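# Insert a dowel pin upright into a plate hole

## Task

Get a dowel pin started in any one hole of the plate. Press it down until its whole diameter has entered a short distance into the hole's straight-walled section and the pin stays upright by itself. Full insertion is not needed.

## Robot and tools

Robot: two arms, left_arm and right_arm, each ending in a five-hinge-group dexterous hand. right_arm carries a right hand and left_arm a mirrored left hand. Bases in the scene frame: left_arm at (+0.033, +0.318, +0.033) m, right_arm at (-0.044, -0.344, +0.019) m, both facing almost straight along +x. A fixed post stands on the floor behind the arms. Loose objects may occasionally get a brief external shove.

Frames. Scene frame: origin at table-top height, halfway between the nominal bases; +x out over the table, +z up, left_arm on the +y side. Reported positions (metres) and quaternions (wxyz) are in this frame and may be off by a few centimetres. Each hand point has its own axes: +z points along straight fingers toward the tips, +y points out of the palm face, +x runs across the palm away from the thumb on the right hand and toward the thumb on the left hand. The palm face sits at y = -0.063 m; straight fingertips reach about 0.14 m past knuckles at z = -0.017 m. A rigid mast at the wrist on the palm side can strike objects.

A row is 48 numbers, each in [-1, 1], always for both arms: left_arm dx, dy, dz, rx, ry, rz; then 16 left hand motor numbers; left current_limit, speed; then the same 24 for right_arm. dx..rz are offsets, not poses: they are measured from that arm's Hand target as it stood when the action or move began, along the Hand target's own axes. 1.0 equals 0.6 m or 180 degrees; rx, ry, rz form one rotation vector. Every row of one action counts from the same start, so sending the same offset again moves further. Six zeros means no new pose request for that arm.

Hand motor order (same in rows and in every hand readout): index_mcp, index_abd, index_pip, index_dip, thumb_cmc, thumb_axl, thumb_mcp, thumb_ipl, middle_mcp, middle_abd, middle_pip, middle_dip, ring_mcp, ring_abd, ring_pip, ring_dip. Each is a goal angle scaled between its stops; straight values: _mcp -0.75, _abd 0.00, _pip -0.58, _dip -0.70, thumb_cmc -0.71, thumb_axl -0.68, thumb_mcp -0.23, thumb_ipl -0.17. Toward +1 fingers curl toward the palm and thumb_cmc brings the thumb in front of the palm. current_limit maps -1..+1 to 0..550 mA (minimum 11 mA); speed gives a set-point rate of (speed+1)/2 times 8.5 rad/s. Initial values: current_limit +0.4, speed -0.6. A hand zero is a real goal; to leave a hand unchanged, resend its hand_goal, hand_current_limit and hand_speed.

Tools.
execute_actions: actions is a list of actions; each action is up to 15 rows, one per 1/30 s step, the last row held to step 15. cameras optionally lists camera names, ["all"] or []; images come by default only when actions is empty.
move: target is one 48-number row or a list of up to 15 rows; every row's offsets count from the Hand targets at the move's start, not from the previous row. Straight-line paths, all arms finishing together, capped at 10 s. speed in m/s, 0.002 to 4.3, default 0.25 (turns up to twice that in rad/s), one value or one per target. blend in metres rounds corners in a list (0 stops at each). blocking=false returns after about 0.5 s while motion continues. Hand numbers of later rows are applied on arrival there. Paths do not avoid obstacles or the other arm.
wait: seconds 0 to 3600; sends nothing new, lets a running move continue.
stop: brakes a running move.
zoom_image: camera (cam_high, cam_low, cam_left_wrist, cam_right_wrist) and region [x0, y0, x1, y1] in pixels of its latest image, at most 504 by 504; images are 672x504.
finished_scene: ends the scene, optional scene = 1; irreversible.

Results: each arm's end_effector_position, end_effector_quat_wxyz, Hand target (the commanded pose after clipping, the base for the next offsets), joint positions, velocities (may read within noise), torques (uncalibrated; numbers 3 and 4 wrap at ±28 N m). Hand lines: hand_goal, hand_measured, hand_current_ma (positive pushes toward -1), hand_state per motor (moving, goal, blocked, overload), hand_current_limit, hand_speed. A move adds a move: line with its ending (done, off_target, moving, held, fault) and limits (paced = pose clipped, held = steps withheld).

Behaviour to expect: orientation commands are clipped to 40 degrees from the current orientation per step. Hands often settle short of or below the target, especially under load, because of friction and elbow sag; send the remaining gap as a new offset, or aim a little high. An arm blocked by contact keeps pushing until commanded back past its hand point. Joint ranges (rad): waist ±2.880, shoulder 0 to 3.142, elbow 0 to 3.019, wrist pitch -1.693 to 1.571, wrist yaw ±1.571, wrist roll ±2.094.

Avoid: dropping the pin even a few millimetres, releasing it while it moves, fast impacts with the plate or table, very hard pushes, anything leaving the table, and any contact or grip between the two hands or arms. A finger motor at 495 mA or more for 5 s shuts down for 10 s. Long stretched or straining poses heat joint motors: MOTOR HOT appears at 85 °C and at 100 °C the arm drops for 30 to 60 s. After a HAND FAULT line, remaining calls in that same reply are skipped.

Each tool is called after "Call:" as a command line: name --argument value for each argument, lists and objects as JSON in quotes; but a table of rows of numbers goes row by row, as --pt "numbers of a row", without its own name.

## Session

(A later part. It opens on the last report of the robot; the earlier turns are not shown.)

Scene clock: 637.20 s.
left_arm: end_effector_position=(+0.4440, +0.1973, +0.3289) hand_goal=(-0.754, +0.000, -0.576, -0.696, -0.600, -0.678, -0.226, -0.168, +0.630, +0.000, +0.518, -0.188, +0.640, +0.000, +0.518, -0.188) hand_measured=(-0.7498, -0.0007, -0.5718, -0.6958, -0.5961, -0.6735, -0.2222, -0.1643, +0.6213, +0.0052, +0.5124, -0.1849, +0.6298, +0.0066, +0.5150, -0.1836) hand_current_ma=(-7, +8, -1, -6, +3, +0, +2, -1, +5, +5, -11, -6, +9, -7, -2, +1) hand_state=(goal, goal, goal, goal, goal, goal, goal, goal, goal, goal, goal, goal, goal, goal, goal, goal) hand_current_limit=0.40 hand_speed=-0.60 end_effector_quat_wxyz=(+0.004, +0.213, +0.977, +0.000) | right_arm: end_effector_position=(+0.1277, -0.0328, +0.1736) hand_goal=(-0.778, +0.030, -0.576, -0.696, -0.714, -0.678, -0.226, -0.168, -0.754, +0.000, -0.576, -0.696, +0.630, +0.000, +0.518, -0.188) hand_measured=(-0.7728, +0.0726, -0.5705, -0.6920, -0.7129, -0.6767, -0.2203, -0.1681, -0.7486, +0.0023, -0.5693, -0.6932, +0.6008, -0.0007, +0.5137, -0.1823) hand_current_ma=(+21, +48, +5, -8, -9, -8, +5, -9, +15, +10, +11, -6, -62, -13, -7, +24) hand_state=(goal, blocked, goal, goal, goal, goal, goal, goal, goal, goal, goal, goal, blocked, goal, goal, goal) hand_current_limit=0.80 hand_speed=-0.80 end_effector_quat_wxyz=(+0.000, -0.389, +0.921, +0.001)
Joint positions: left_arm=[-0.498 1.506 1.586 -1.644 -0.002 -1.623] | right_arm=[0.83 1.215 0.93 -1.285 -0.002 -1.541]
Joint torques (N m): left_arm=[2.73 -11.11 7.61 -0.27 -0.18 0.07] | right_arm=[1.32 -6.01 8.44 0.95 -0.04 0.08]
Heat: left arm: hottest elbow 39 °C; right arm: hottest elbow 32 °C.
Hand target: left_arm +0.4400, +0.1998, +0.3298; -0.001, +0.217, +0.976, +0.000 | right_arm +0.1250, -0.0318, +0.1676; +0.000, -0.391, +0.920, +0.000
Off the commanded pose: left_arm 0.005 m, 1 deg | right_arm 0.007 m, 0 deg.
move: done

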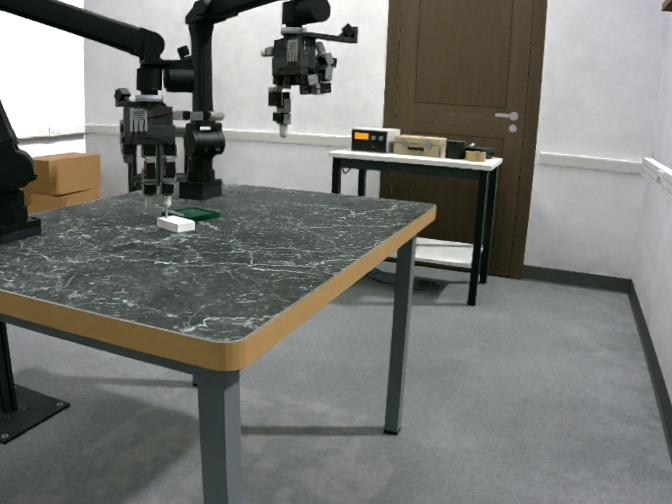

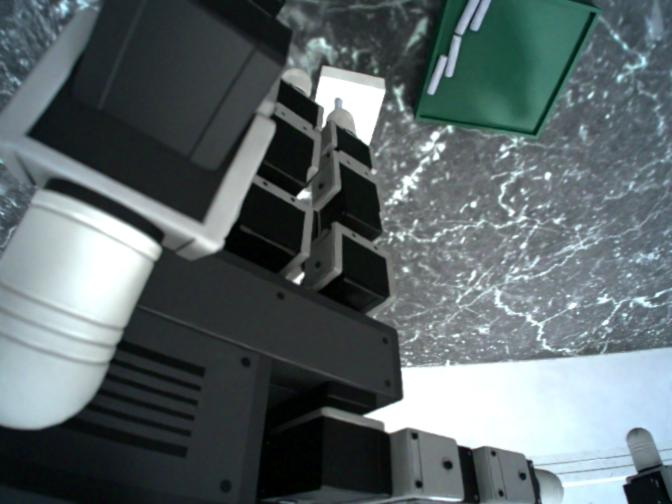

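Call:
move --pt "0 0 0 0 0 0 -0.754 0 -0.576 -0.696 -0.6 -0.678 -0.226 -0.168 0.63 0 0.518 -0.188 0.64 0 0.518 -0.188 0.4 -0.6 0.0032 0.0006 0.01 0 0 0 -0.73 0.07 -0.576 -0.696 -0.714 -0.678 -0.226 -0.168 -0.754 0 -0.576 -0.696 0.63 0 0.518 -0.188 0.9 -0.8" --pt "0 0 0 0 0 0 -0.754 0 -0.576 -0.696 -0.6 -0.678 -0.226 -0.168 0.63 0 0.518 -0.188 0.64 0 0.518 -0.188 0.4 -0.6 0.0032 0.0006 0.01 0 0 0 -0.82 0.07 -0.576 -0.696 -0.714 -0.678 -0.226 -0.168 -0.754 0 -0.576 -0.696 0.63 0 0.518 -0.188 0.9 -0.8" --pt "0 0 0 0 0 0 -0.754 0 -0.576 -0.696 -0.6 -0.678 -0.226 -0.168 0.63 0 0.518 -0.188 0.64 0 0.518 -0.188 0.4 -0.6 0.0032 0.0006 0.0117 0 0 0 -0.778 0.11 -0.576 -0.696 -0.714 -0.678 -0.226 -0.168 -0.754 0 -0.576 -0.696 0.63 0 0.518 -0.188 0.9 -0.8" --pt "0 0 0 0 0 0 -0.754 0 -0.576 -0.696 -0.6 -0.678 -0.226 -0.168 0.63 0 0.518 -0.188 0.64 0 0.518 -0.188 0.4 -0.6 0.0032 0.0006 0.0117 0 0 0 -0.778 0.04 -0.576 -0.696 -0.714 -0.678 -0.226 -0.168 -0.754 0 -0.576 -0.696 0.63 0 0.518 -0.188 0.9 -0.8" --pt "0 0 0 0 0 0 -0.754 0 -0.576 -0.696 -0.6 -0.678 -0.226 -0.168 0.63 0 0.518 -0.188 0.64 0 0.518 -0.188 0.4 -0.6 0.0032 0.0006 0.0117 0 0 0 -0.778 0.08 -0.576 -0.696 -0.714 -0.678 -0.226 -0.168 -0.754 0 -0.576 -0.696 0.63 0 0.518 -0.188 0.9 -0.8" --speed 0.04 --cameras '["cam_low","cam_right_wrist"]'

Call:
zoom_image --camera "cam_low" --region '[150, 190, 185, 225]'

Call:
zoom_image --camera "cam_right_wrist" --region '[325, 75, 395, 145]'

Scene clock: 640.80 s.
left_arm: end_effector_position=(+0.4440, +0.1973, +0.3289) hand_goal=(-0.754, +0.000, -0.576, -0.696, -0.600, -0.678, -0.226, -0.168, +0.630, +0.000, +0.518, -0.188, +0.640, +0.000, +0.518, -0.188) hand_measured=(-0.7498, -0.0007, -0.5705, -0.6971, -0.5949, -0.6746, -0.2232, -0.1633, +0.6213, +0.0052, +0.5124, -0.1836, +0.6298, +0.0066, +0.5150, -0.1836) hand_current_ma=(+0, +1, -11, -11, +0, -3, +6, +2, +6, +7, -10, -10, +5, -11, -1, -7) hand_state=(goal, goal, goal, goal, goal, goal, goal, goal, goal, goal, goal, goal, goal, goal, goal, goal) hand_current_limit=0.40 hand_speed=-0.60 end_effector_quat_wxyz=(+0.004, +0.213, +0.977, +0.000) | right_arm: end_effector_position=(+0.1290, -0.0310, +0.1720) hand_goal=(-0.778, +0.080, -0.576, -0.696, -0.714, -0.678, -0.226, -0.168, -0.754, +0.000, -0.576, -0.696, +0.630, +0.000, +0.518, -0.188) hand_measured=(-0.7728, +0.1224, -0.5705, -0.6945, -0.7129, -0.6777, -0.2203, -0.1672, -0.7486, +0.0037, -0.5680, -0.6945, +0.6020, +0.0008, +0.5137, -0.1811) hand_current_ma=(+9, +48, +0, -2, -5, -15, +13, -7, +17, +15, +15, -2, -53, -3, -7, +21) hand_state=(goal, blocked, goal, goal, goal, goal, goal, goal, goal, goal, goal, goal, blocked, goal, goal, goal) hand_current_limit=0.90 hand_speed=-0.80 end_effector_quat_wxyz=(+0.010, -0.389, +0.921, +0.005)
Joint positions: left_arm=[-0.498 1.506 1.586 -1.644 -0.002 -1.623] | right_arm=[0.831 1.208 0.918 -1.259 -0.002 -1.541]
Joint torques (N m): left_arm=[2.73 -11.05 7.64 -0.28 -0.18 0.07] | right_arm=[1.2 -5.77 7.77 0.59 -0.09 0.05]
Heat: left arm: hottest elbow 39 °C; right arm: hottest elbow 32 °C.
Hand target: left_arm +0.4400, +0.1998, +0.3298; -0.001, +0.217, +0.976, +0.000 | right_arm +0.1233, -0.0329, +0.1605; +0.000, -0.391, +0.920, +0.000
Off the commanded pose: left_arm 0.005 m, 1 deg | right_arm 0.013 m, 1 deg.
move: off_target (right_arm); target 2's new numbers were sent with right_arm's hand 0.012 m and 1 deg from that target; target 3's new numbers were sent with right_arm's hand 0.013 m and 1 deg from that target; target 4's new numbers were sent with right_arm's hand 0.013 m and 1 deg from that target; target 5's new numbers were sent with right_arm's hand 0.013 m and 1 deg from that target

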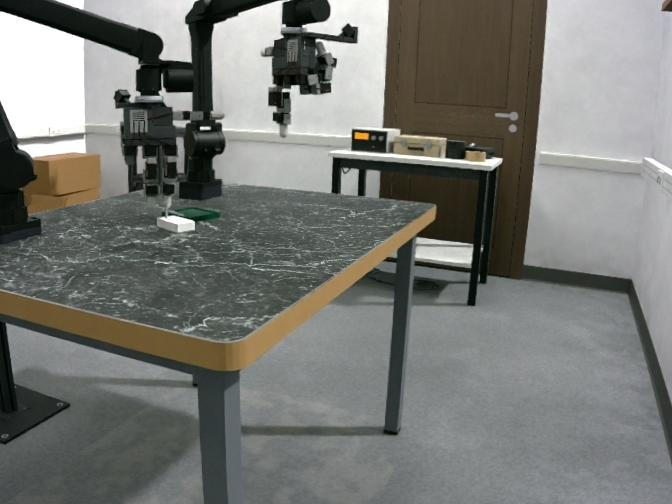

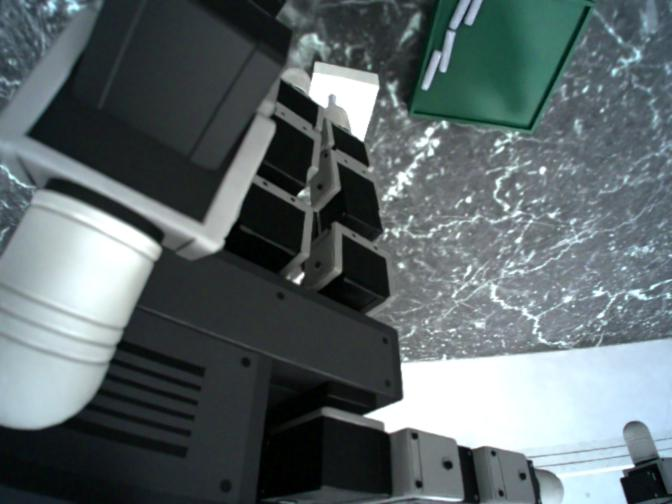

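Scaled by 14.400 from the camera's image (finer frame: 960x720).

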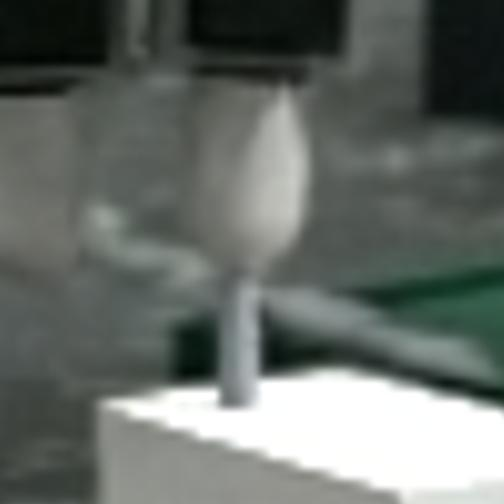

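Scaled by 7.200 from the camera's image (finer frame: 960x720).

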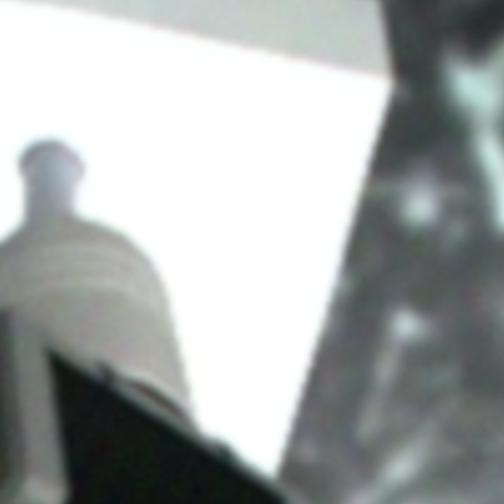

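Call:
move --pt "0 0 0 0 0 0 -0.754 0 -0.576 -0.696 -0.6 -0.678 -0.226 -0.168 0.63 0 0.518 -0.188 0.64 0 0.518 -0.188 0.4 -0.6 -0.012 -0.002 -0.02 0 0 0 -0.773 0.122 -0.576 -0.696 -0.714 -0.678 -0.226 -0.168 -0.754 0 -0.576 -0.696 0.63 0 0.518 -0.188 0.4 -0.8" --pt "0 0 0 0 0 0 -0.754 0 -0.576 -0.696 -0.6 -0.678 -0.226 -0.168 0.63 0 0.518 -0.188 0.64 0 0.518 -0.188 0.4 -0.6 -0.03 -0.006 -0.09 0 0 0 -0.773 0.122 -0.576 -0.696 -0.714 -0.678 -0.226 -0.168 -0.754 0 -0.576 -0.696 0.63 0 0.518 -0.188 0.4 -0.8" --speed 0.08 --cameras '["cam_low","cam_right_wrist"]'

Call:
zoom_image --camera "cam_low" --region '[150, 200, 180, 230]'

Call:
zoom_image --camera "cam_right_wrist" --region '[315, 55, 385, 125]'

Scene clock: 642.87 s.
left_arm: end_effector_position=(+0.4440, +0.1973, +0.3289) hand_goal=(-0.754, +0.000, -0.576, -0.696, -0.600, -0.678, -0.226, -0.168, +0.630, +0.000, +0.518, -0.188, +0.640, +0.000, +0.518, -0.188) hand_measured=(-0.7498, -0.0007, -0.5718, -0.6958, -0.5949, -0.6746, -0.2222, -0.1643, +0.6213, +0.0052, +0.5124, -0.1849, +0.6298, +0.0066, +0.5150, -0.1836) hand_current_ma=(+5, +1, -13, -7, +7, +3, +3, -4, +7, +7, -6, -9, +10, -12, +0, +2) hand_state=(goal, goal, goal, goal, goal, goal, goal, goal, goal, goal, goal, goal, goal, goal, goal, goal) hand_current_limit=0.40 hand_speed=-0.60 end_effector_quat_wxyz=(+0.004, +0.213, +0.977, +0.000) | right_arm: end_effector_position=(+0.1298, -0.0302, +0.2021) hand_goal=(-0.774, +0.122, -0.576, -0.696, -0.714, -0.678, -0.226, -0.168, -0.754, +0.000, -0.576, -0.696, +0.630, +0.000, +0.518, -0.188) hand_measured=(-0.7740, +0.1165, -0.5718, -0.6983, -0.7142, -0.6777, -0.2203, -0.1681, -0.7486, +0.0008, -0.5680, -0.6920, +0.6020, +0.0008, +0.5124, -0.1823) hand_current_ma=(+13, -9, -5, -14, -3, -4, +13, -15, +22, +15, +19, -2, -58, -10, -6, +19) hand_state=(goal, goal, goal, goal, goal, goal, goal, goal, goal, goal, goal, goal, blocked, goal, goal, goal) hand_current_limit=0.40 hand_speed=-0.80 end_effector_quat_wxyz=(-0.009, -0.389, +0.921, -0.003)
Joint positions: left_arm=[-0.498 1.506 1.586 -1.644 -0.002 -1.623] | right_arm=[0.831 1.217 1.01 -1.382 -0.002 -1.541]
Joint torques (N m): left_arm=[2.78 -11.05 7.61 -0.29 -0.18 0.07] | right_arm=[0.09 -5.54 13.3 -0.09 -0.06 -0.04]
Heat: left arm: hottest elbow 39 °C; right arm: hottest elbow 32 °C.
Hand target: left_arm +0.4400, +0.1998, +0.3298; -0.001, +0.217, +0.976, +0.000 | right_arm +0.1384, -0.0224, +0.2146; +0.000, -0.391, +0.920, +0.000
Off the commanded pose: left_arm 0.005 m, 1 deg | right_arm 0.017 m, 1 deg.
move: off_target (right_arm)

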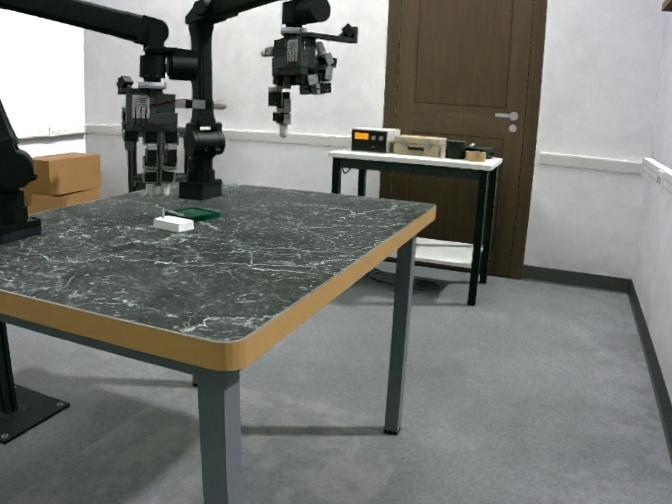

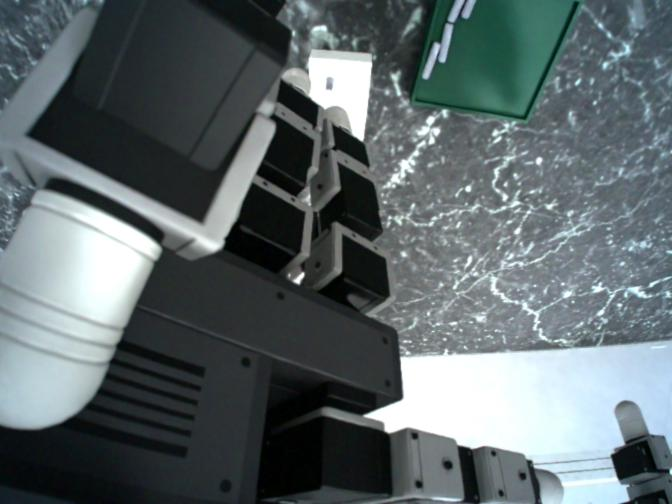

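Scaled by 16.800 from the camera's image (finer frame: 960x720).

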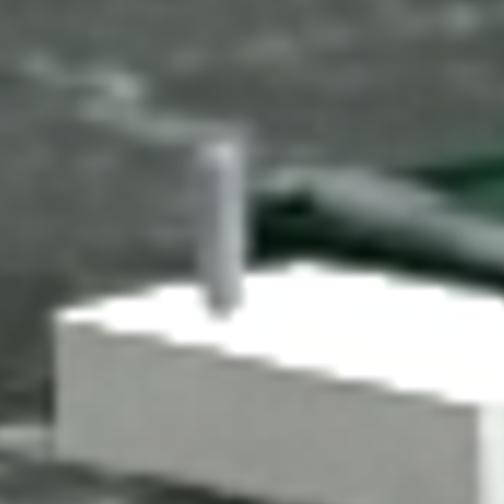

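Scaled by 7.200 from the camera's image (finer frame: 960x720).

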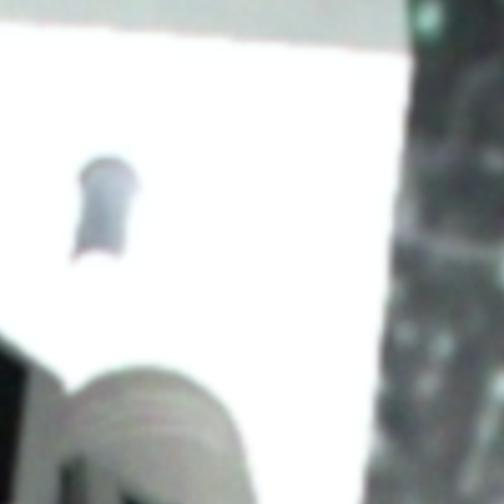

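Call:
move --pt "0 0 0 0 0 0 -0.754 0 -0.576 -0.696 -0.6 -0.678 -0.226 -0.168 0.63 0 0.518 -0.188 0.64 0 0.518 -0.188 0.4 -0.6 0 0 -0.04 0 0 0 -0.773 0.122 -0.576 -0.696 -0.714 -0.678 -0.226 -0.168 -0.754 0 -0.576 -0.696 0.63 0 0.518 -0.188 0.4 -0.8" --pt "0 0 0 0 0 0 -0.754 0 -0.576 -0.696 -0.6 -0.678 -0.226 -0.168 0.63 0 0.518 -0.188 0.64 0 0.518 -0.188 0.4 -0.6 0.209 -0.0897 -0.0757 0 0 0 -0.773 0.122 -0.576 -0.696 -0.714 -0.678 -0.226 -0.168 -0.754 0 -0.576 -0.696 0.63 0 0.518 -0.188 0.4 -0.8" --speed 0.15 --blend 0.02

Scene clock: 645.30 s.
left_arm: end_effector_position=(+0.4440, +0.1973, +0.3289) hand_goal=(-0.754, +0.000, -0.576, -0.696, -0.600, -0.678, -0.226, -0.168, +0.630, +0.000, +0.518, -0.188, +0.640, +0.000, +0.518, -0.188) hand_measured=(-0.7498, -0.0007, -0.5705, -0.6958, -0.5949, -0.6746, -0.2222, -0.1643, +0.6201, +0.0052, +0.5124, -0.1836, +0.6298, +0.0066, +0.5150, -0.1836) hand_current_ma=(-4, +1, -18, -6, +1, +4, +7, -2, +7, -5, -10, -13, -2, -10, +2, -2) hand_state=(goal, goal, goal, goal, goal, goal, goal, goal, goal, goal, goal, goal, goal, goal, goal, goal) hand_current_limit=0.40 hand_speed=-0.60 end_effector_quat_wxyz=(+0.004, +0.213, +0.977, +0.000) | right_arm: end_effector_position=(+0.0906, -0.1460, +0.2586) hand_goal=(-0.774, +0.122, -0.576, -0.696, -0.714, -0.678, -0.226, -0.168, -0.754, +0.000, -0.576, -0.696, +0.630, +0.000, +0.518, -0.188) hand_measured=(-0.7728, +0.1151, -0.5705, -0.6996, -0.7192, -0.6767, -0.2212, -0.1672, -0.7474, +0.0037, -0.5693, -0.6945, +0.6020, -0.0007, +0.5137, -0.1811) hand_current_ma=(+11, -5, -2, -1, -12, -8, +10, -15, +19, +25, +8, -1, -57, -3, -5, +14) hand_state=(goal, goal, goal, goal, goal, goal, goal, goal, goal, goal, goal, goal, blocked, goal, goal, goal) hand_current_limit=0.40 hand_speed=-0.80 end_effector_quat_wxyz=(+0.003, -0.394, +0.919, +0.000)
Joint positions: left_arm=[-0.498 1.506 1.586 -1.644 -0.002 -1.623] | right_arm=[0.604 0.888 0.94 -1.617 0.001 -1.778]
Joint torques (N m): left_arm=[2.78 -11.11 7.64 -0.25 -0.17 0.07] | right_arm=[-0.38 -2.61 9.92 -0.01 -0.19 -0.07]
Heat: left arm: hottest elbow 39 °C; right arm: hottest elbow 32 °C.
Hand target: left_arm +0.4400, +0.1998, +0.3298; -0.001, +0.217, +0.976, +0.000 | right_arm +0.0902, -0.1500, +0.2600; +0.000, -0.391, +0.920, +0.000
Off the commanded pose: left_arm 0.005 m, 1 deg | right_arm 0.004 m, 0 deg.
move: done; blend cut to 0.012 m at target 1

Call:
move --target '[-0.2017,-0.5896,0.263,0,0,0,-0.754,0,-0.576,-0.696,-0.6,-0.678,-0.226,-0.168,0.63,0,0.518,-0.188,0.64,0,0.518,-0.188,0.4,-0.6,0.0711,-0.0223,0,0,0,0,-0.773,0.0,-0.576,-0.696,-0.714,-0.678,-0.226,-0.168,-0.754,0,-0.576,-0.696,0.63,0,0.518,-0.188,0.4,-0.8]' --speed 0.15 --cameras '["all"]'

Scene clock: 649.17 s.
left_arm: end_effector_position=(+0.3946, -0.1620, +0.1634) hand_goal=(-0.754, +0.000, -0.576, -0.696, -0.600, -0.678, -0.226, -0.168, +0.630, +0.000, +0.518, -0.188, +0.640, +0.000, +0.518, -0.188) hand_measured=(-0.7498, -0.0007, -0.5705, -0.6958, -0.6037, -0.6746, -0.2222, -0.1643, +0.6213, +0.0052, +0.5137, -0.1836, +0.6298, +0.0066, +0.5150, -0.1836) hand_current_ma=(-4, +3, -11, -2, +3, +4, +11, +6, +3, +0, -10, -4, +9, -1, +0, -8) hand_state=(goal, goal, goal, goal, goal, goal, goal, goal, goal, goal, goal, goal, goal, goal, goal, goal) hand_current_limit=0.40 hand_speed=-0.60 end_effector_quat_wxyz=(-0.010, +0.221, +0.975, +0.009) | right_arm: end_effector_position=(+0.0718, -0.1864, +0.2581) hand_goal=(-0.774, +0.000, -0.576, -0.696, -0.714, -0.678, -0.226, -0.168, -0.754, +0.000, -0.576, -0.696, +0.630, +0.000, +0.518, -0.188) hand_measured=(-0.7728, +0.0008, -0.5705, -0.6996, -0.7180, -0.6777, -0.2212, -0.1672, -0.7486, +0.0037, -0.5667, -0.6932, +0.6020, -0.0007, +0.5137, -0.1823) hand_current_ma=(+7, -6, +10, -8, -9, -8, +10, +0, +12, +12, +12, -2, -54, -7, +1, +25) hand_state=(goal, goal, goal, goal, goal, goal, goal, goal, goal, goal, goal, goal, blocked, goal, goal, goal) hand_current_limit=0.40 hand_speed=-0.80 end_effector_quat_wxyz=(+0.000, -0.394, +0.919, -0.001)
Joint positions: left_arm=[-1.038 2.163 2.082 -1.517 0.001 -2.146] | right_arm=[0.479 0.784 0.89 -1.676 0.001 -1.904]
Joint torques (N m): left_arm=[2.67 -18.2 11.78 -0.68 -0.22 -0.11] | right_arm=[-1.08 -1.9 9.94 -0.05 -0.19 -0.1]
Heat: left arm: hottest elbow 39 °C; right arm: hottest elbow 33 °C.
Hand target: left_arm +0.3999, -0.1719, +0.1722; +0.000, +0.217, +0.976, +0.000 | right_arm +0.0703, -0.1900, +0.2600; +0.000, -0.391, +0.920, +0.000
Off the commanded pose: left_arm 0.014 m, 2 deg | right_arm 0.004 m, 0 deg.
move: off_target (left_arm)

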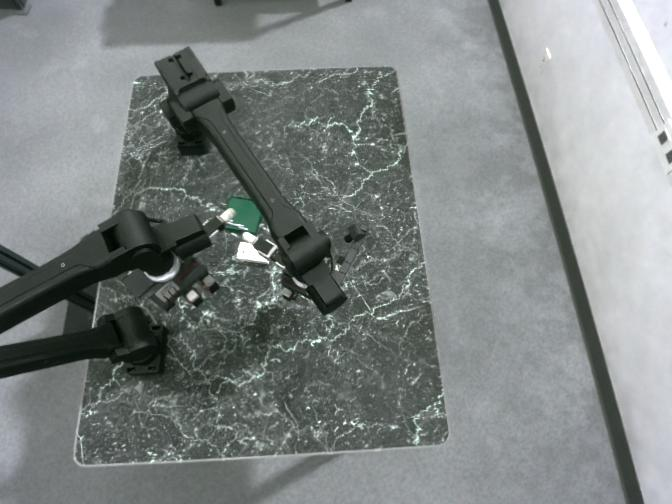

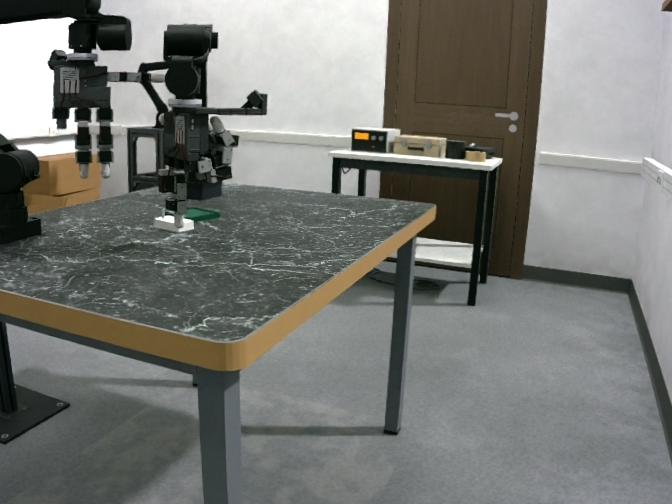

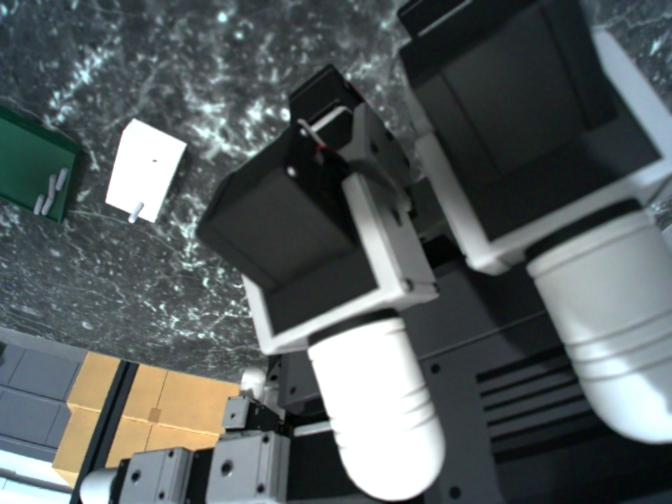

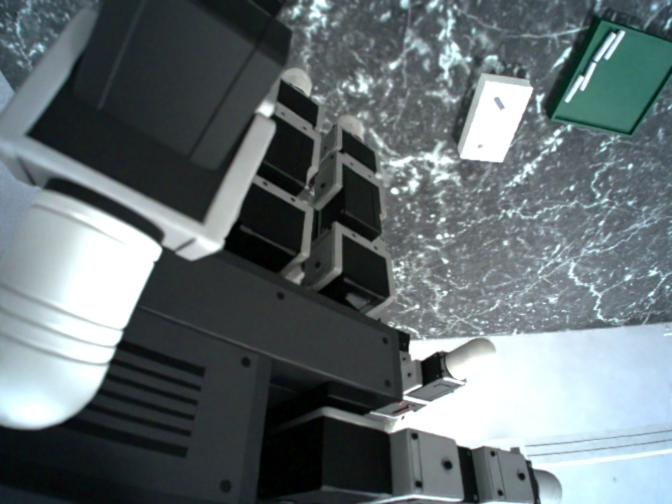

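Call:
zoom_image --camera "cam_left_wrist" --region '[95, 110, 195, 230]'

Call:
zoom_image --camera "cam_left_wrist" --region '[115, 185, 160, 230]'

Call:
zoom_image --camera "cam_right_wrist" --region '[450, 60, 550, 160]'

Scaled by 4.200 from the camera's image (finer frame: 960x720).

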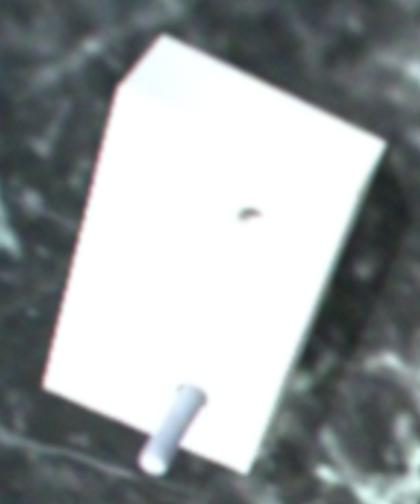

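Scaled by 11.200 from the camera's image (finer frame: 960x720).

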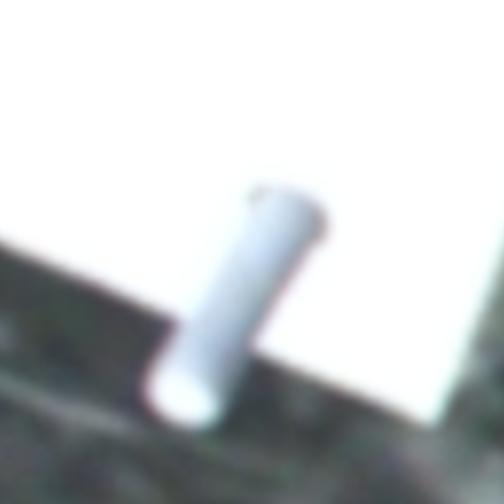

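Scaled by 5.040 from the camera's image (finer frame: 960x720).

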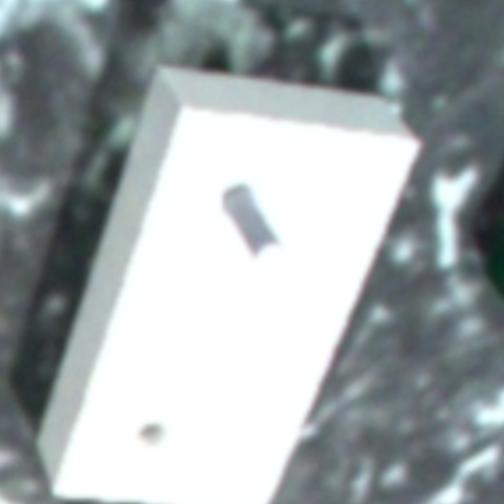

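Call:
zoom_image --camera "cam_left_wrist" --region '[25, 160, 75, 225]'

Call:
zoom_image --camera "cam_right_wrist" --region '[560, 25, 630, 110]'

Scaled by 7.754 from the camera's image (finer frame: 960x720).

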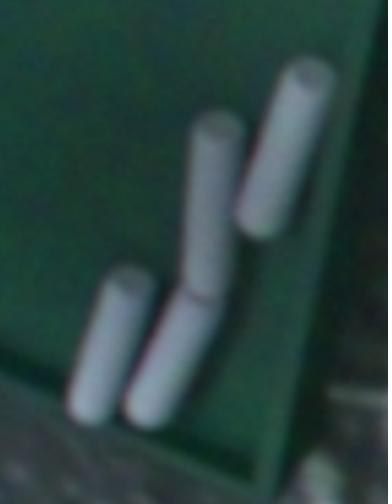

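Scaled by 5.929 from the camera's image (finer frame: 960x720).

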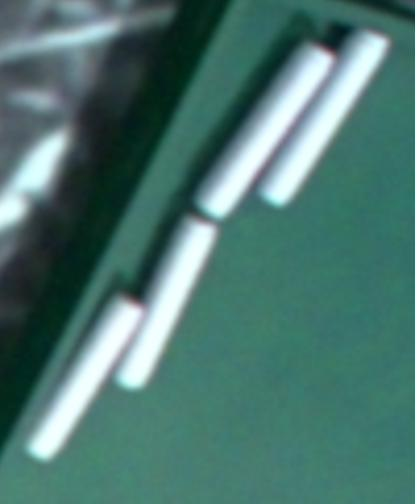

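Call:
zoom_image --camera "cam_right_wrist" --region '[445, 10, 645, 180]'

Call:
zoom_image --camera "cam_right_wrist" --region '[450, 65, 540, 165]'

Scaled by 2.520 from the camera's image (finer frame: 960x720).

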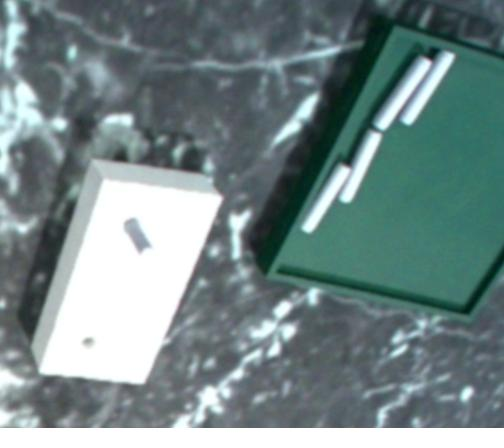

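Scaled by 5.040 from the camera's image (finer frame: 960x720).

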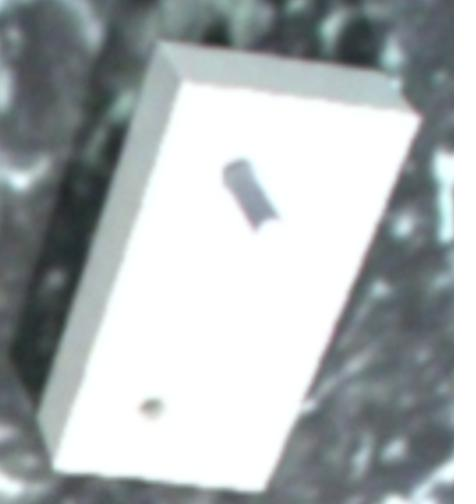

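Call:
move --target '[0.2017,0.5896,-0.263,0,0,0,-0.754,0,-0.576,-0.696,-0.6,-0.678,-0.226,-0.168,0.63,0,0.518,-0.188,0.64,0,0.518,-0.188,0.4,-0.6,0,0,0,0,0,0,-0.773,0.0,-0.576,-0.696,-0.714,-0.678,-0.226,-0.168,-0.754,0,-0.576,-0.696,0.63,0,0.518,-0.188,0.4,-0.8]' --speed 0.2

Call:
move --pt "0 0 0 0 0 0 -0.754 0 -0.576 -0.696 -0.6 -0.678 -0.226 -0.168 0.63 0 0.518 -0.188 0.64 0 0.518 -0.188 0.4 -0.6 -0.2368 0.1158 0.075 0 0 0 -0.773 0.0 -0.576 -0.696 -0.714 -0.678 -0.226 -0.168 -0.754 0 -0.576 -0.696 0.63 0 0.518 -0.188 0.4 -0.8" --pt "0 0 0 0 0 0 -0.754 0 -0.576 -0.696 -0.6 -0.678 -0.226 -0.168 0.63 0 0.518 -0.188 0.64 0 0.518 -0.188 0.4 -0.6 -0.2368 0.1158 0.1217 0 0 0 -0.773 0.0 -0.576 -0.696 -0.714 -0.678 -0.226 -0.168 -0.754 0 -0.576 -0.696 0.63 0 0.518 -0.188 0.4 -0.8" --speed '[0.12,0.05]' --cameras '["cam_low","cam_right_wrist"]'

Call:
zoom_image --camera "cam_low" --region '[145, 190, 180, 225]'

Call:
zoom_image --camera "cam_right_wrist" --region '[325, 75, 395, 145]'

Scene clock: 659.13 s.
left_arm: end_effector_position=(+0.4429, +0.1978, +0.3276) hand_goal=(-0.754, +0.000, -0.576, -0.696, -0.600, -0.678, -0.226, -0.168, +0.630, +0.000, +0.518, -0.188, +0.640, +0.000, +0.518, -0.188) hand_measured=(-0.7498, +0.0052, -0.5718, -0.6971, -0.5949, -0.6735, -0.2222, -0.1633, +0.6213, +0.0052, +0.5124, -0.1836, +0.6298, +0.0066, +0.5150, -0.1836) hand_current_ma=(-5, +0, -12, -4, +9, +0, +9, -1, +10, -1, -10, -12, +6, -3, -1, +1) hand_state=(goal, goal, goal, goal, goal, goal, goal, goal, goal, goal, goal, goal, goal, goal, goal, goal) hand_current_limit=0.40 hand_speed=-0.60 end_effector_quat_wxyz=(+0.002, +0.212, +0.977, +0.000) | right_arm: end_effector_position=(+0.0718, -0.1864, +0.2581) hand_goal=(-0.774, +0.000, -0.576, -0.696, -0.714, -0.678, -0.226, -0.168, -0.754, +0.000, -0.576, -0.696, +0.630, +0.000, +0.518, -0.188) hand_measured=(-0.7728, +0.0008, -0.5705, -0.6983, -0.7192, -0.6767, -0.2203, -0.1681, -0.7486, +0.0037, -0.5680, -0.6932, +0.6020, -0.0007, +0.5124, -0.1823) hand_current_ma=(+14, -1, -2, -14, -13, -3, +14, -10, +15, +9, +15, -3, -57, -2, -4, +22) hand_state=(goal, goal, goal, goal, goal, goal, goal, goal, goal, goal, goal, goal, blocked, goal, goal, goal) hand_current_limit=0.40 hand_speed=-0.80 end_effector_quat_wxyz=(+0.000, -0.394, +0.919, -0.001)
Joint positions: left_arm=[-0.498 1.505 1.582 -1.644 -0.001 -1.624] | right_arm=[0.479 0.784 0.89 -1.676 0.001 -1.904]
Joint torques (N m): left_arm=[2.84 -10.99 7.95 -0.25 -0.22 0.04] | right_arm=[-0.44 -1.26 10 0.06 -0.17 -0.06]
Heat: left arm: hottest elbow 40 °C; right arm: hottest elbow 33 °C.
Hand target: left_arm +0.4400, +0.1999, +0.3298; -0.001, +0.217, +0.976, +0.000 | right_arm +0.0703, -0.1900, +0.2600; +0.000, -0.391, +0.920, +0.000
Off the commanded pose: left_arm 0.004 m, 1 deg | right_arm 0.004 m, 0 deg.
move: done

Scene clock: 662.17 s.
left_arm: end_effector_position=(+0.4429, +0.1978, +0.3276) hand_goal=(-0.754, +0.000, -0.576, -0.696, -0.600, -0.678, -0.226, -0.168, +0.630, +0.000, +0.518, -0.188, +0.640, +0.000, +0.518, -0.188) hand_measured=(-0.7498, +0.0037, -0.5718, -0.6958, -0.5949, -0.6746, -0.2222, -0.1643, +0.6213, +0.0052, +0.5124, -0.1836, +0.6298, +0.0066, +0.5150, -0.1836) hand_current_ma=(-6, +2, -4, -4, -3, +1, +7, -2, +6, -1, -3, -1, +13, -1, -1, -4) hand_state=(goal, goal, goal, goal, goal, goal, goal, goal, goal, goal, goal, goal, goal, goal, goal, goal) hand_current_limit=0.40 hand_speed=-0.60 end_effector_quat_wxyz=(+0.002, +0.213, +0.977, +0.000) | right_arm: end_effector_position=(+0.1190, -0.0455, +0.1890) hand_goal=(-0.774, +0.000, -0.576, -0.696, -0.714, -0.678, -0.226, -0.168, -0.754, +0.000, -0.576, -0.696, +0.630, +0.000, +0.518, -0.188) hand_measured=(-0.7728, +0.0008, -0.5705, -0.6958, -0.7142, -0.6777, -0.2212, -0.1672, -0.7474, +0.0023, -0.5680, -0.6920, +0.6020, +0.0008, +0.5124, -0.1823) hand_current_ma=(+11, -7, -5, -10, -3, -5, +5, -13, +21, +4, +21, +1, -52, -11, -15, +24) hand_state=(goal, goal, goal, goal, goal, goal, goal, goal, goal, goal, goal, goal, blocked, goal, goal, goal) hand_current_limit=0.40 hand_speed=-0.80 end_effector_quat_wxyz=(-0.003, -0.389, +0.921, +0.000)
Joint positions: left_arm=[-0.498 1.505 1.582 -1.644 -0.001 -1.623] | right_arm=[0.823 1.165 0.932 -1.344 -0.002 -1.548]
Joint torques (N m): left_arm=[2.73 -11.05 7.94 -0.28 -0.21 0.06] | right_arm=[1.96 -4.89 9.72 0.75 -0.08 0.1]
Heat: left arm: hottest elbow 40 °C; right arm: hottest elbow 33 °C.
Hand target: left_arm +0.4400, +0.1999, +0.3298; -0.001, +0.217, +0.976, +0.000 | right_arm +0.1187, -0.0396, +0.1869; +0.000, -0.391, +0.920, +0.000
Off the commanded pose: left_arm 0.004 m, 1 deg | right_arm 0.006 m, 0 deg.
move: done

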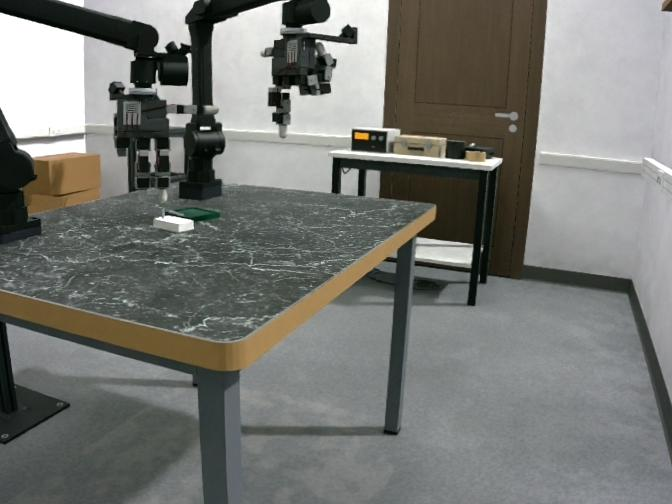

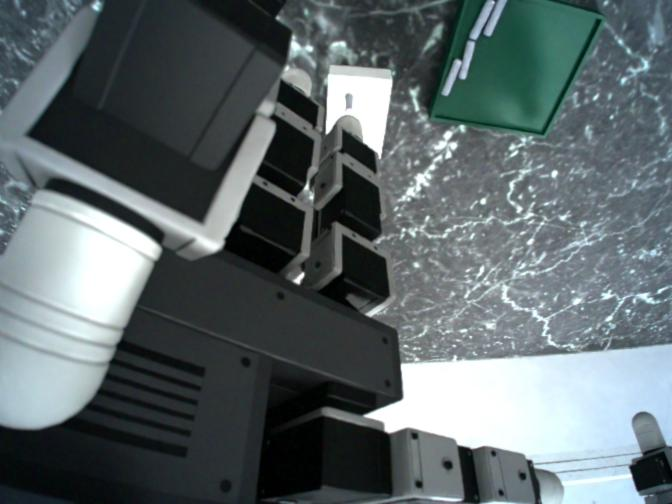

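Scaled by 14.400 from the camera's image (finer frame: 960x720).

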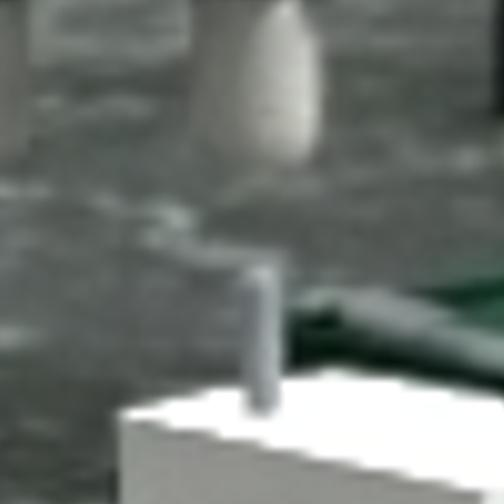

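Scaled by 7.200 from the camera's image (finer frame: 960x720).

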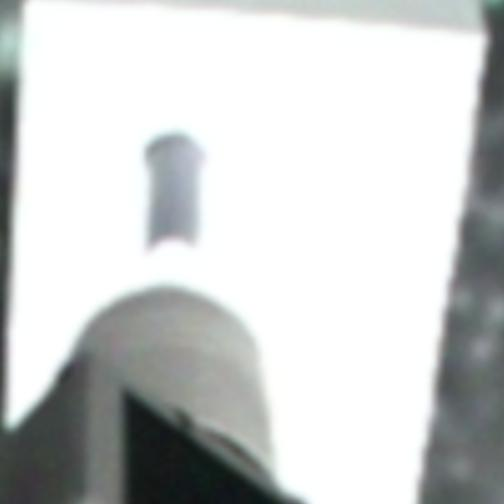

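Call:
execute_actions --actions '[]'

Scene clock: 662.77 s.
left_arm: end_effector_position=(+0.4429, +0.1978, +0.3276) hand_goal=(-0.754, +0.000, -0.576, -0.696, -0.600, -0.678, -0.226, -0.168, +0.630, +0.000, +0.518, -0.188, +0.640, +0.000, +0.518, -0.188) hand_measured=(-0.7498, +0.0052, -0.5718, -0.6958, -0.5949, -0.6746, -0.2222, -0.1633, +0.6213, +0.0052, +0.5124, -0.1836, +0.6298, +0.0081, +0.5150, -0.1836) hand_current_ma=(-7, -4, -11, -5, +2, +5, +3, -1, +8, +4, -1, +3, +13, -6, +2, -9) hand_state=(goal, goal, goal, goal, goal, goal, goal, goal, goal, goal, goal, goal, goal, goal, goal, goal) hand_current_limit=0.40 hand_speed=-0.60 end_effector_quat_wxyz=(+0.002, +0.213, +0.977, +0.000) | right_arm: end_effector_position=(+0.1191, -0.0454, +0.1890) hand_goal=(-0.774, +0.000, -0.576, -0.696, -0.714, -0.678, -0.226, -0.168, -0.754, +0.000, -0.576, -0.696, +0.630, +0.000, +0.518, -0.188) hand_measured=(-0.7740, -0.0007, -0.5705, -0.6958, -0.7129, -0.6767, -0.2212, -0.1681, -0.7486, +0.0023, -0.5680, -0.6932, +0.6008, -0.0021, +0.5124, -0.1823) hand_current_ma=(+13, -6, +2, -5, -2, -8, +11, -9, +25, +10, +22, +2, -63, -2, -10, +18) hand_state=(goal, goal, goal, goal, goal, goal, goal, goal, goal, goal, goal, goal, blocked, goal, goal, goal) hand_current_limit=0.40 hand_speed=-0.80 end_effector_quat_wxyz=(-0.003, -0.389, +0.921, +0.000)
Joint positions: left_arm=[-0.498 1.505 1.582 -1.644 -0.001 -1.623] | right_arm=[0.823 1.165 0.932 -1.344 -0.002 -1.548]
Joint velocities: within noise
Joint torques (N m): left_arm=[2.84 -10.87 7.97 -0.27 -0.23 0.07] | right_arm=[1.49 -5.01 9.78 0.95 -0.05 0.12]
Heat: left arm: hottest elbow 40 °C; right arm: hottest elbow 33 °C.
Hand target: left_arm +0.4400, +0.1999, +0.3298; -0.001, +0.217, +0.976, +0.000 | right_arm +0.1188, -0.0396, +0.1869; +0.000, -0.391, +0.920, +0.000
Off the commanded pose: left_arm 0.004 m, 1 deg | right_arm 0.006 m, 0 deg.

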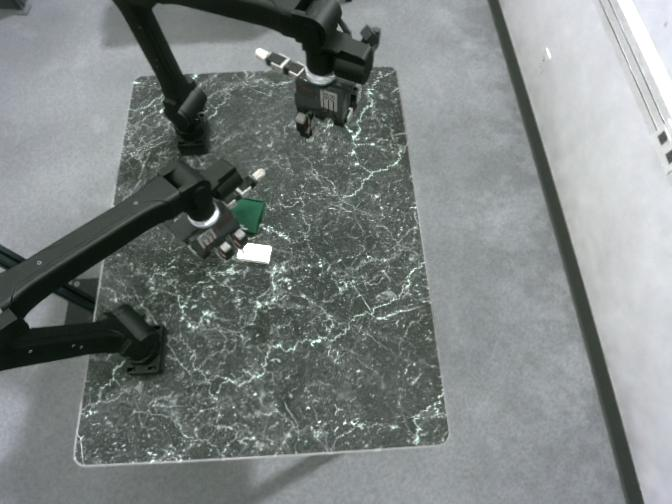

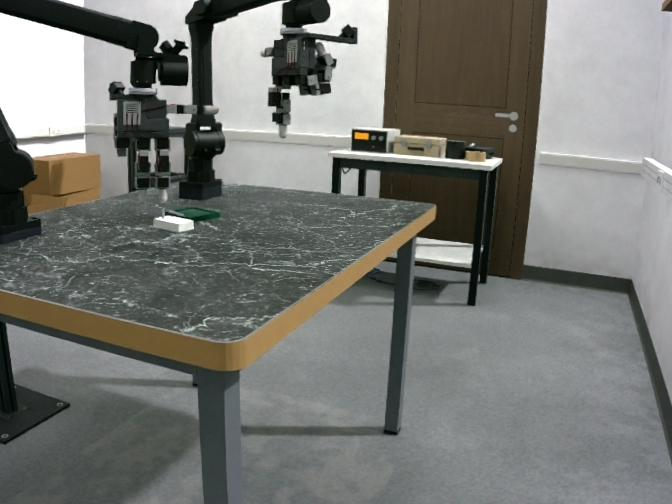

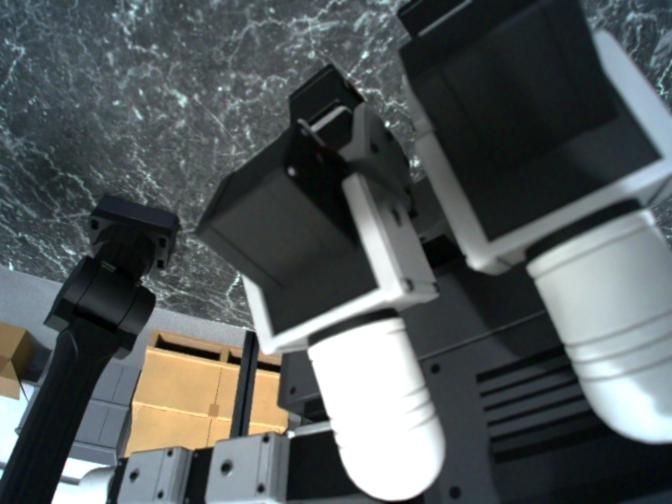

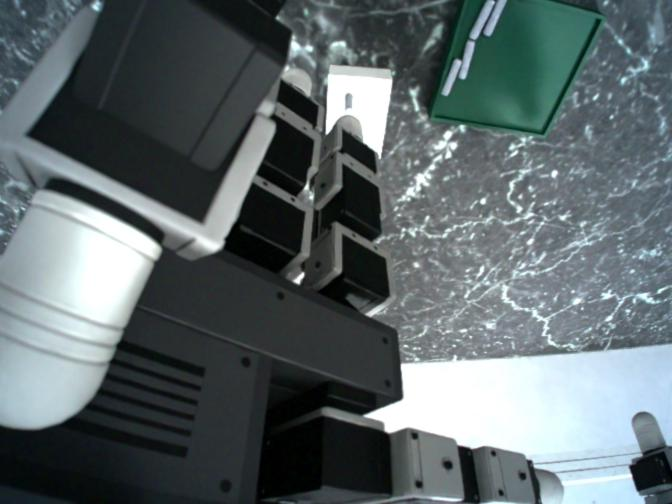

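Call:
zoom_image --camera "cam_right_wrist" --region '[325, 75, 395, 145]'

Call:
zoom_image --camera "cam_low" --region '[145, 190, 180, 225]'

Scaled by 7.200 from the camera's image (finer frame: 960x720).

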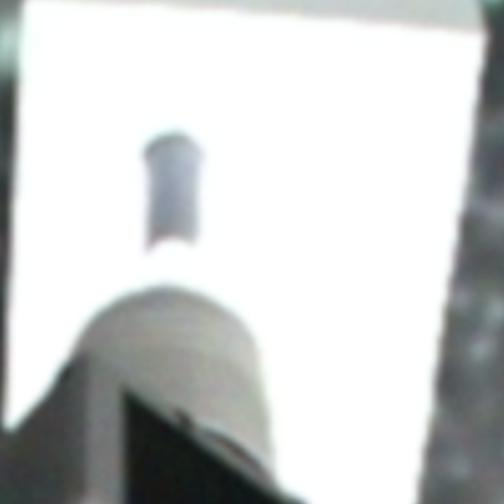

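Scaled by 14.400 from the camera's image (finer frame: 960x720).

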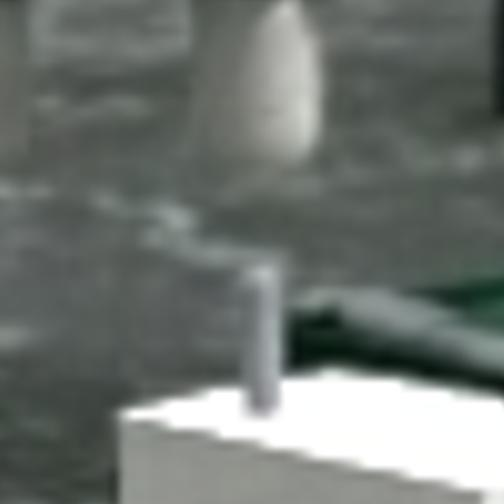

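Call:
move --target '[0,0,0,0,0,0,-0.754,0,-0.576,-0.696,-0.6,-0.678,-0.226,-0.168,0.63,0,0.518,-0.188,0.64,0,0.518,-0.188,0.4,-0.6,0.0017,0.0053,0.0117,0,0,0,-0.773,0.0,-0.576,-0.696,-0.714,-0.678,-0.226,-0.168,-0.754,0,-0.576,-0.696,0.63,0,0.518,-0.188,0.4,-0.8]' --speed 0.05 --cameras '["cam_right_wrist","cam_low"]'

Call:
zoom_image --camera "cam_right_wrist" --region '[325, 75, 395, 145]'

Call:
zoom_image --camera "cam_low" --region '[145, 190, 180, 225]'

Scene clock: 665.13 s.
left_arm: end_effector_position=(+0.4429, +0.1978, +0.3276) hand_goal=(-0.754, +0.000, -0.576, -0.696, -0.600, -0.678, -0.226, -0.168, +0.630, +0.000, +0.518, -0.188, +0.640, +0.000, +0.518, -0.188) hand_measured=(-0.7498, +0.0037, -0.5718, -0.6958, -0.5949, -0.6735, -0.2222, -0.1633, +0.6213, +0.0052, +0.5124, -0.1836, +0.6298, +0.0066, +0.5150, -0.1836) hand_current_ma=(-8, +3, -2, -8, +4, -1, +2, +1, +10, +5, -9, +1, +9, -7, +1, -14) hand_state=(goal, goal, goal, goal, goal, goal, goal, goal, goal, goal, goal, goal, goal, goal, goal, goal) hand_current_limit=0.40 hand_speed=-0.60 end_effector_quat_wxyz=(+0.002, +0.213, +0.977, +0.000) | right_arm: end_effector_position=(+0.1162, -0.0439, +0.1825) hand_goal=(-0.774, +0.000, -0.576, -0.696, -0.714, -0.678, -0.226, -0.168, -0.754, +0.000, -0.576, -0.696, +0.630, +0.000, +0.518, -0.188) hand_measured=(-0.7728, +0.0008, -0.5705, -0.6958, -0.7154, -0.6767, -0.2222, -0.1672, -0.7474, +0.0008, -0.5680, -0.6920, +0.6020, -0.0007, +0.5137, -0.1811) hand_current_ma=(+6, +2, -7, -5, -2, -8, +18, -10, +20, +11, +15, +6, -47, -10, -9, +22) hand_state=(goal, goal, goal, goal, goal, goal, goal, goal, goal, goal, goal, goal, blocked, goal, goal, goal) hand_current_limit=0.40 hand_speed=-0.80 end_effector_quat_wxyz=(-0.002, -0.389, +0.921, +0.000)
Joint positions: left_arm=[-0.498 1.505 1.582 -1.644 -0.001 -1.623] | right_arm=[0.834 1.167 0.916 -1.325 -0.002 -1.538]
Joint torques (N m): left_arm=[2.61 -10.93 7.95 -0.28 -0.22 0.06] | right_arm=[0.91 -5.3 9.7 0.73 -0.05 0.09]
Heat: left arm: hottest elbow 40 °C; right arm: hottest elbow 33 °C.
Hand target: left_arm +0.4400, +0.1999, +0.3298; -0.001, +0.217, +0.976, +0.000 | right_arm +0.1157, -0.0381, +0.1799; +0.000, -0.391, +0.920, +0.000
Off the commanded pose: left_arm 0.004 m, 1 deg | right_arm 0.006 m, 0 deg.
move: done
Images, in order (width x height): cam_low 672x504, cam_right_wrist 672x504.

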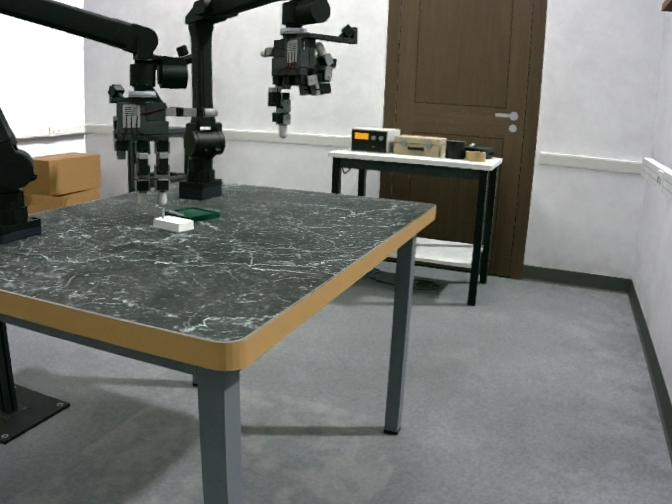

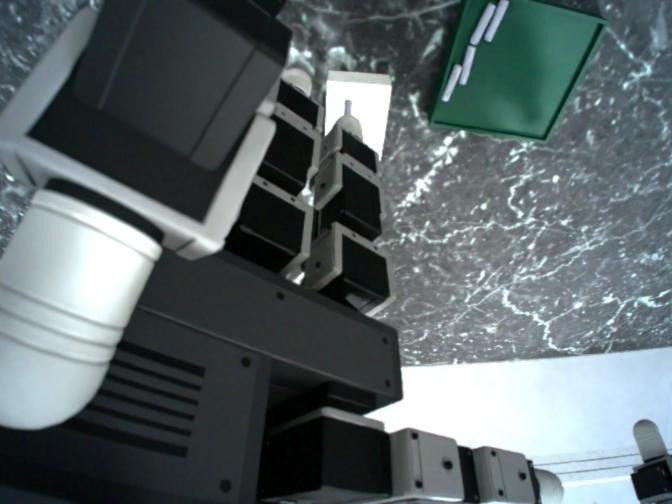

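Scaled by 7.200 from the camera's image (finer frame: 960x720).

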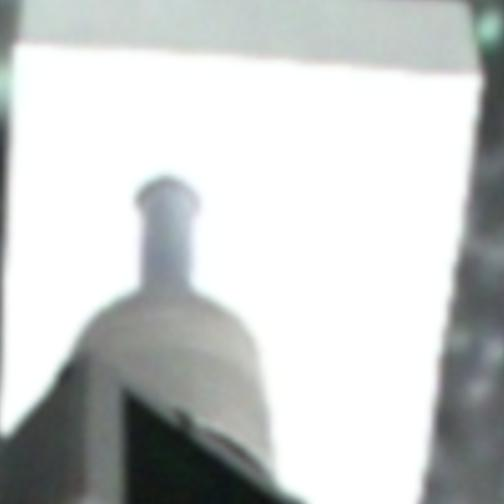

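Scaled by 14.400 from the camera's image (finer frame: 960x720).

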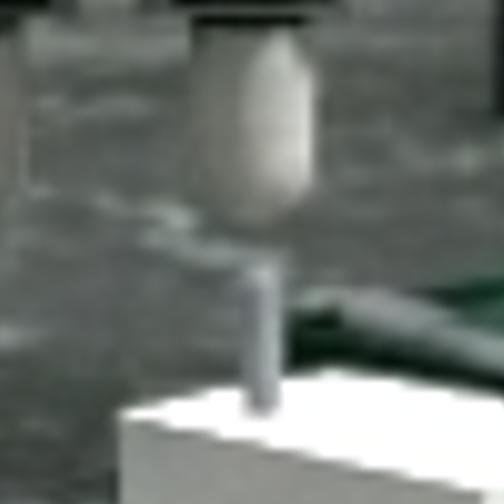

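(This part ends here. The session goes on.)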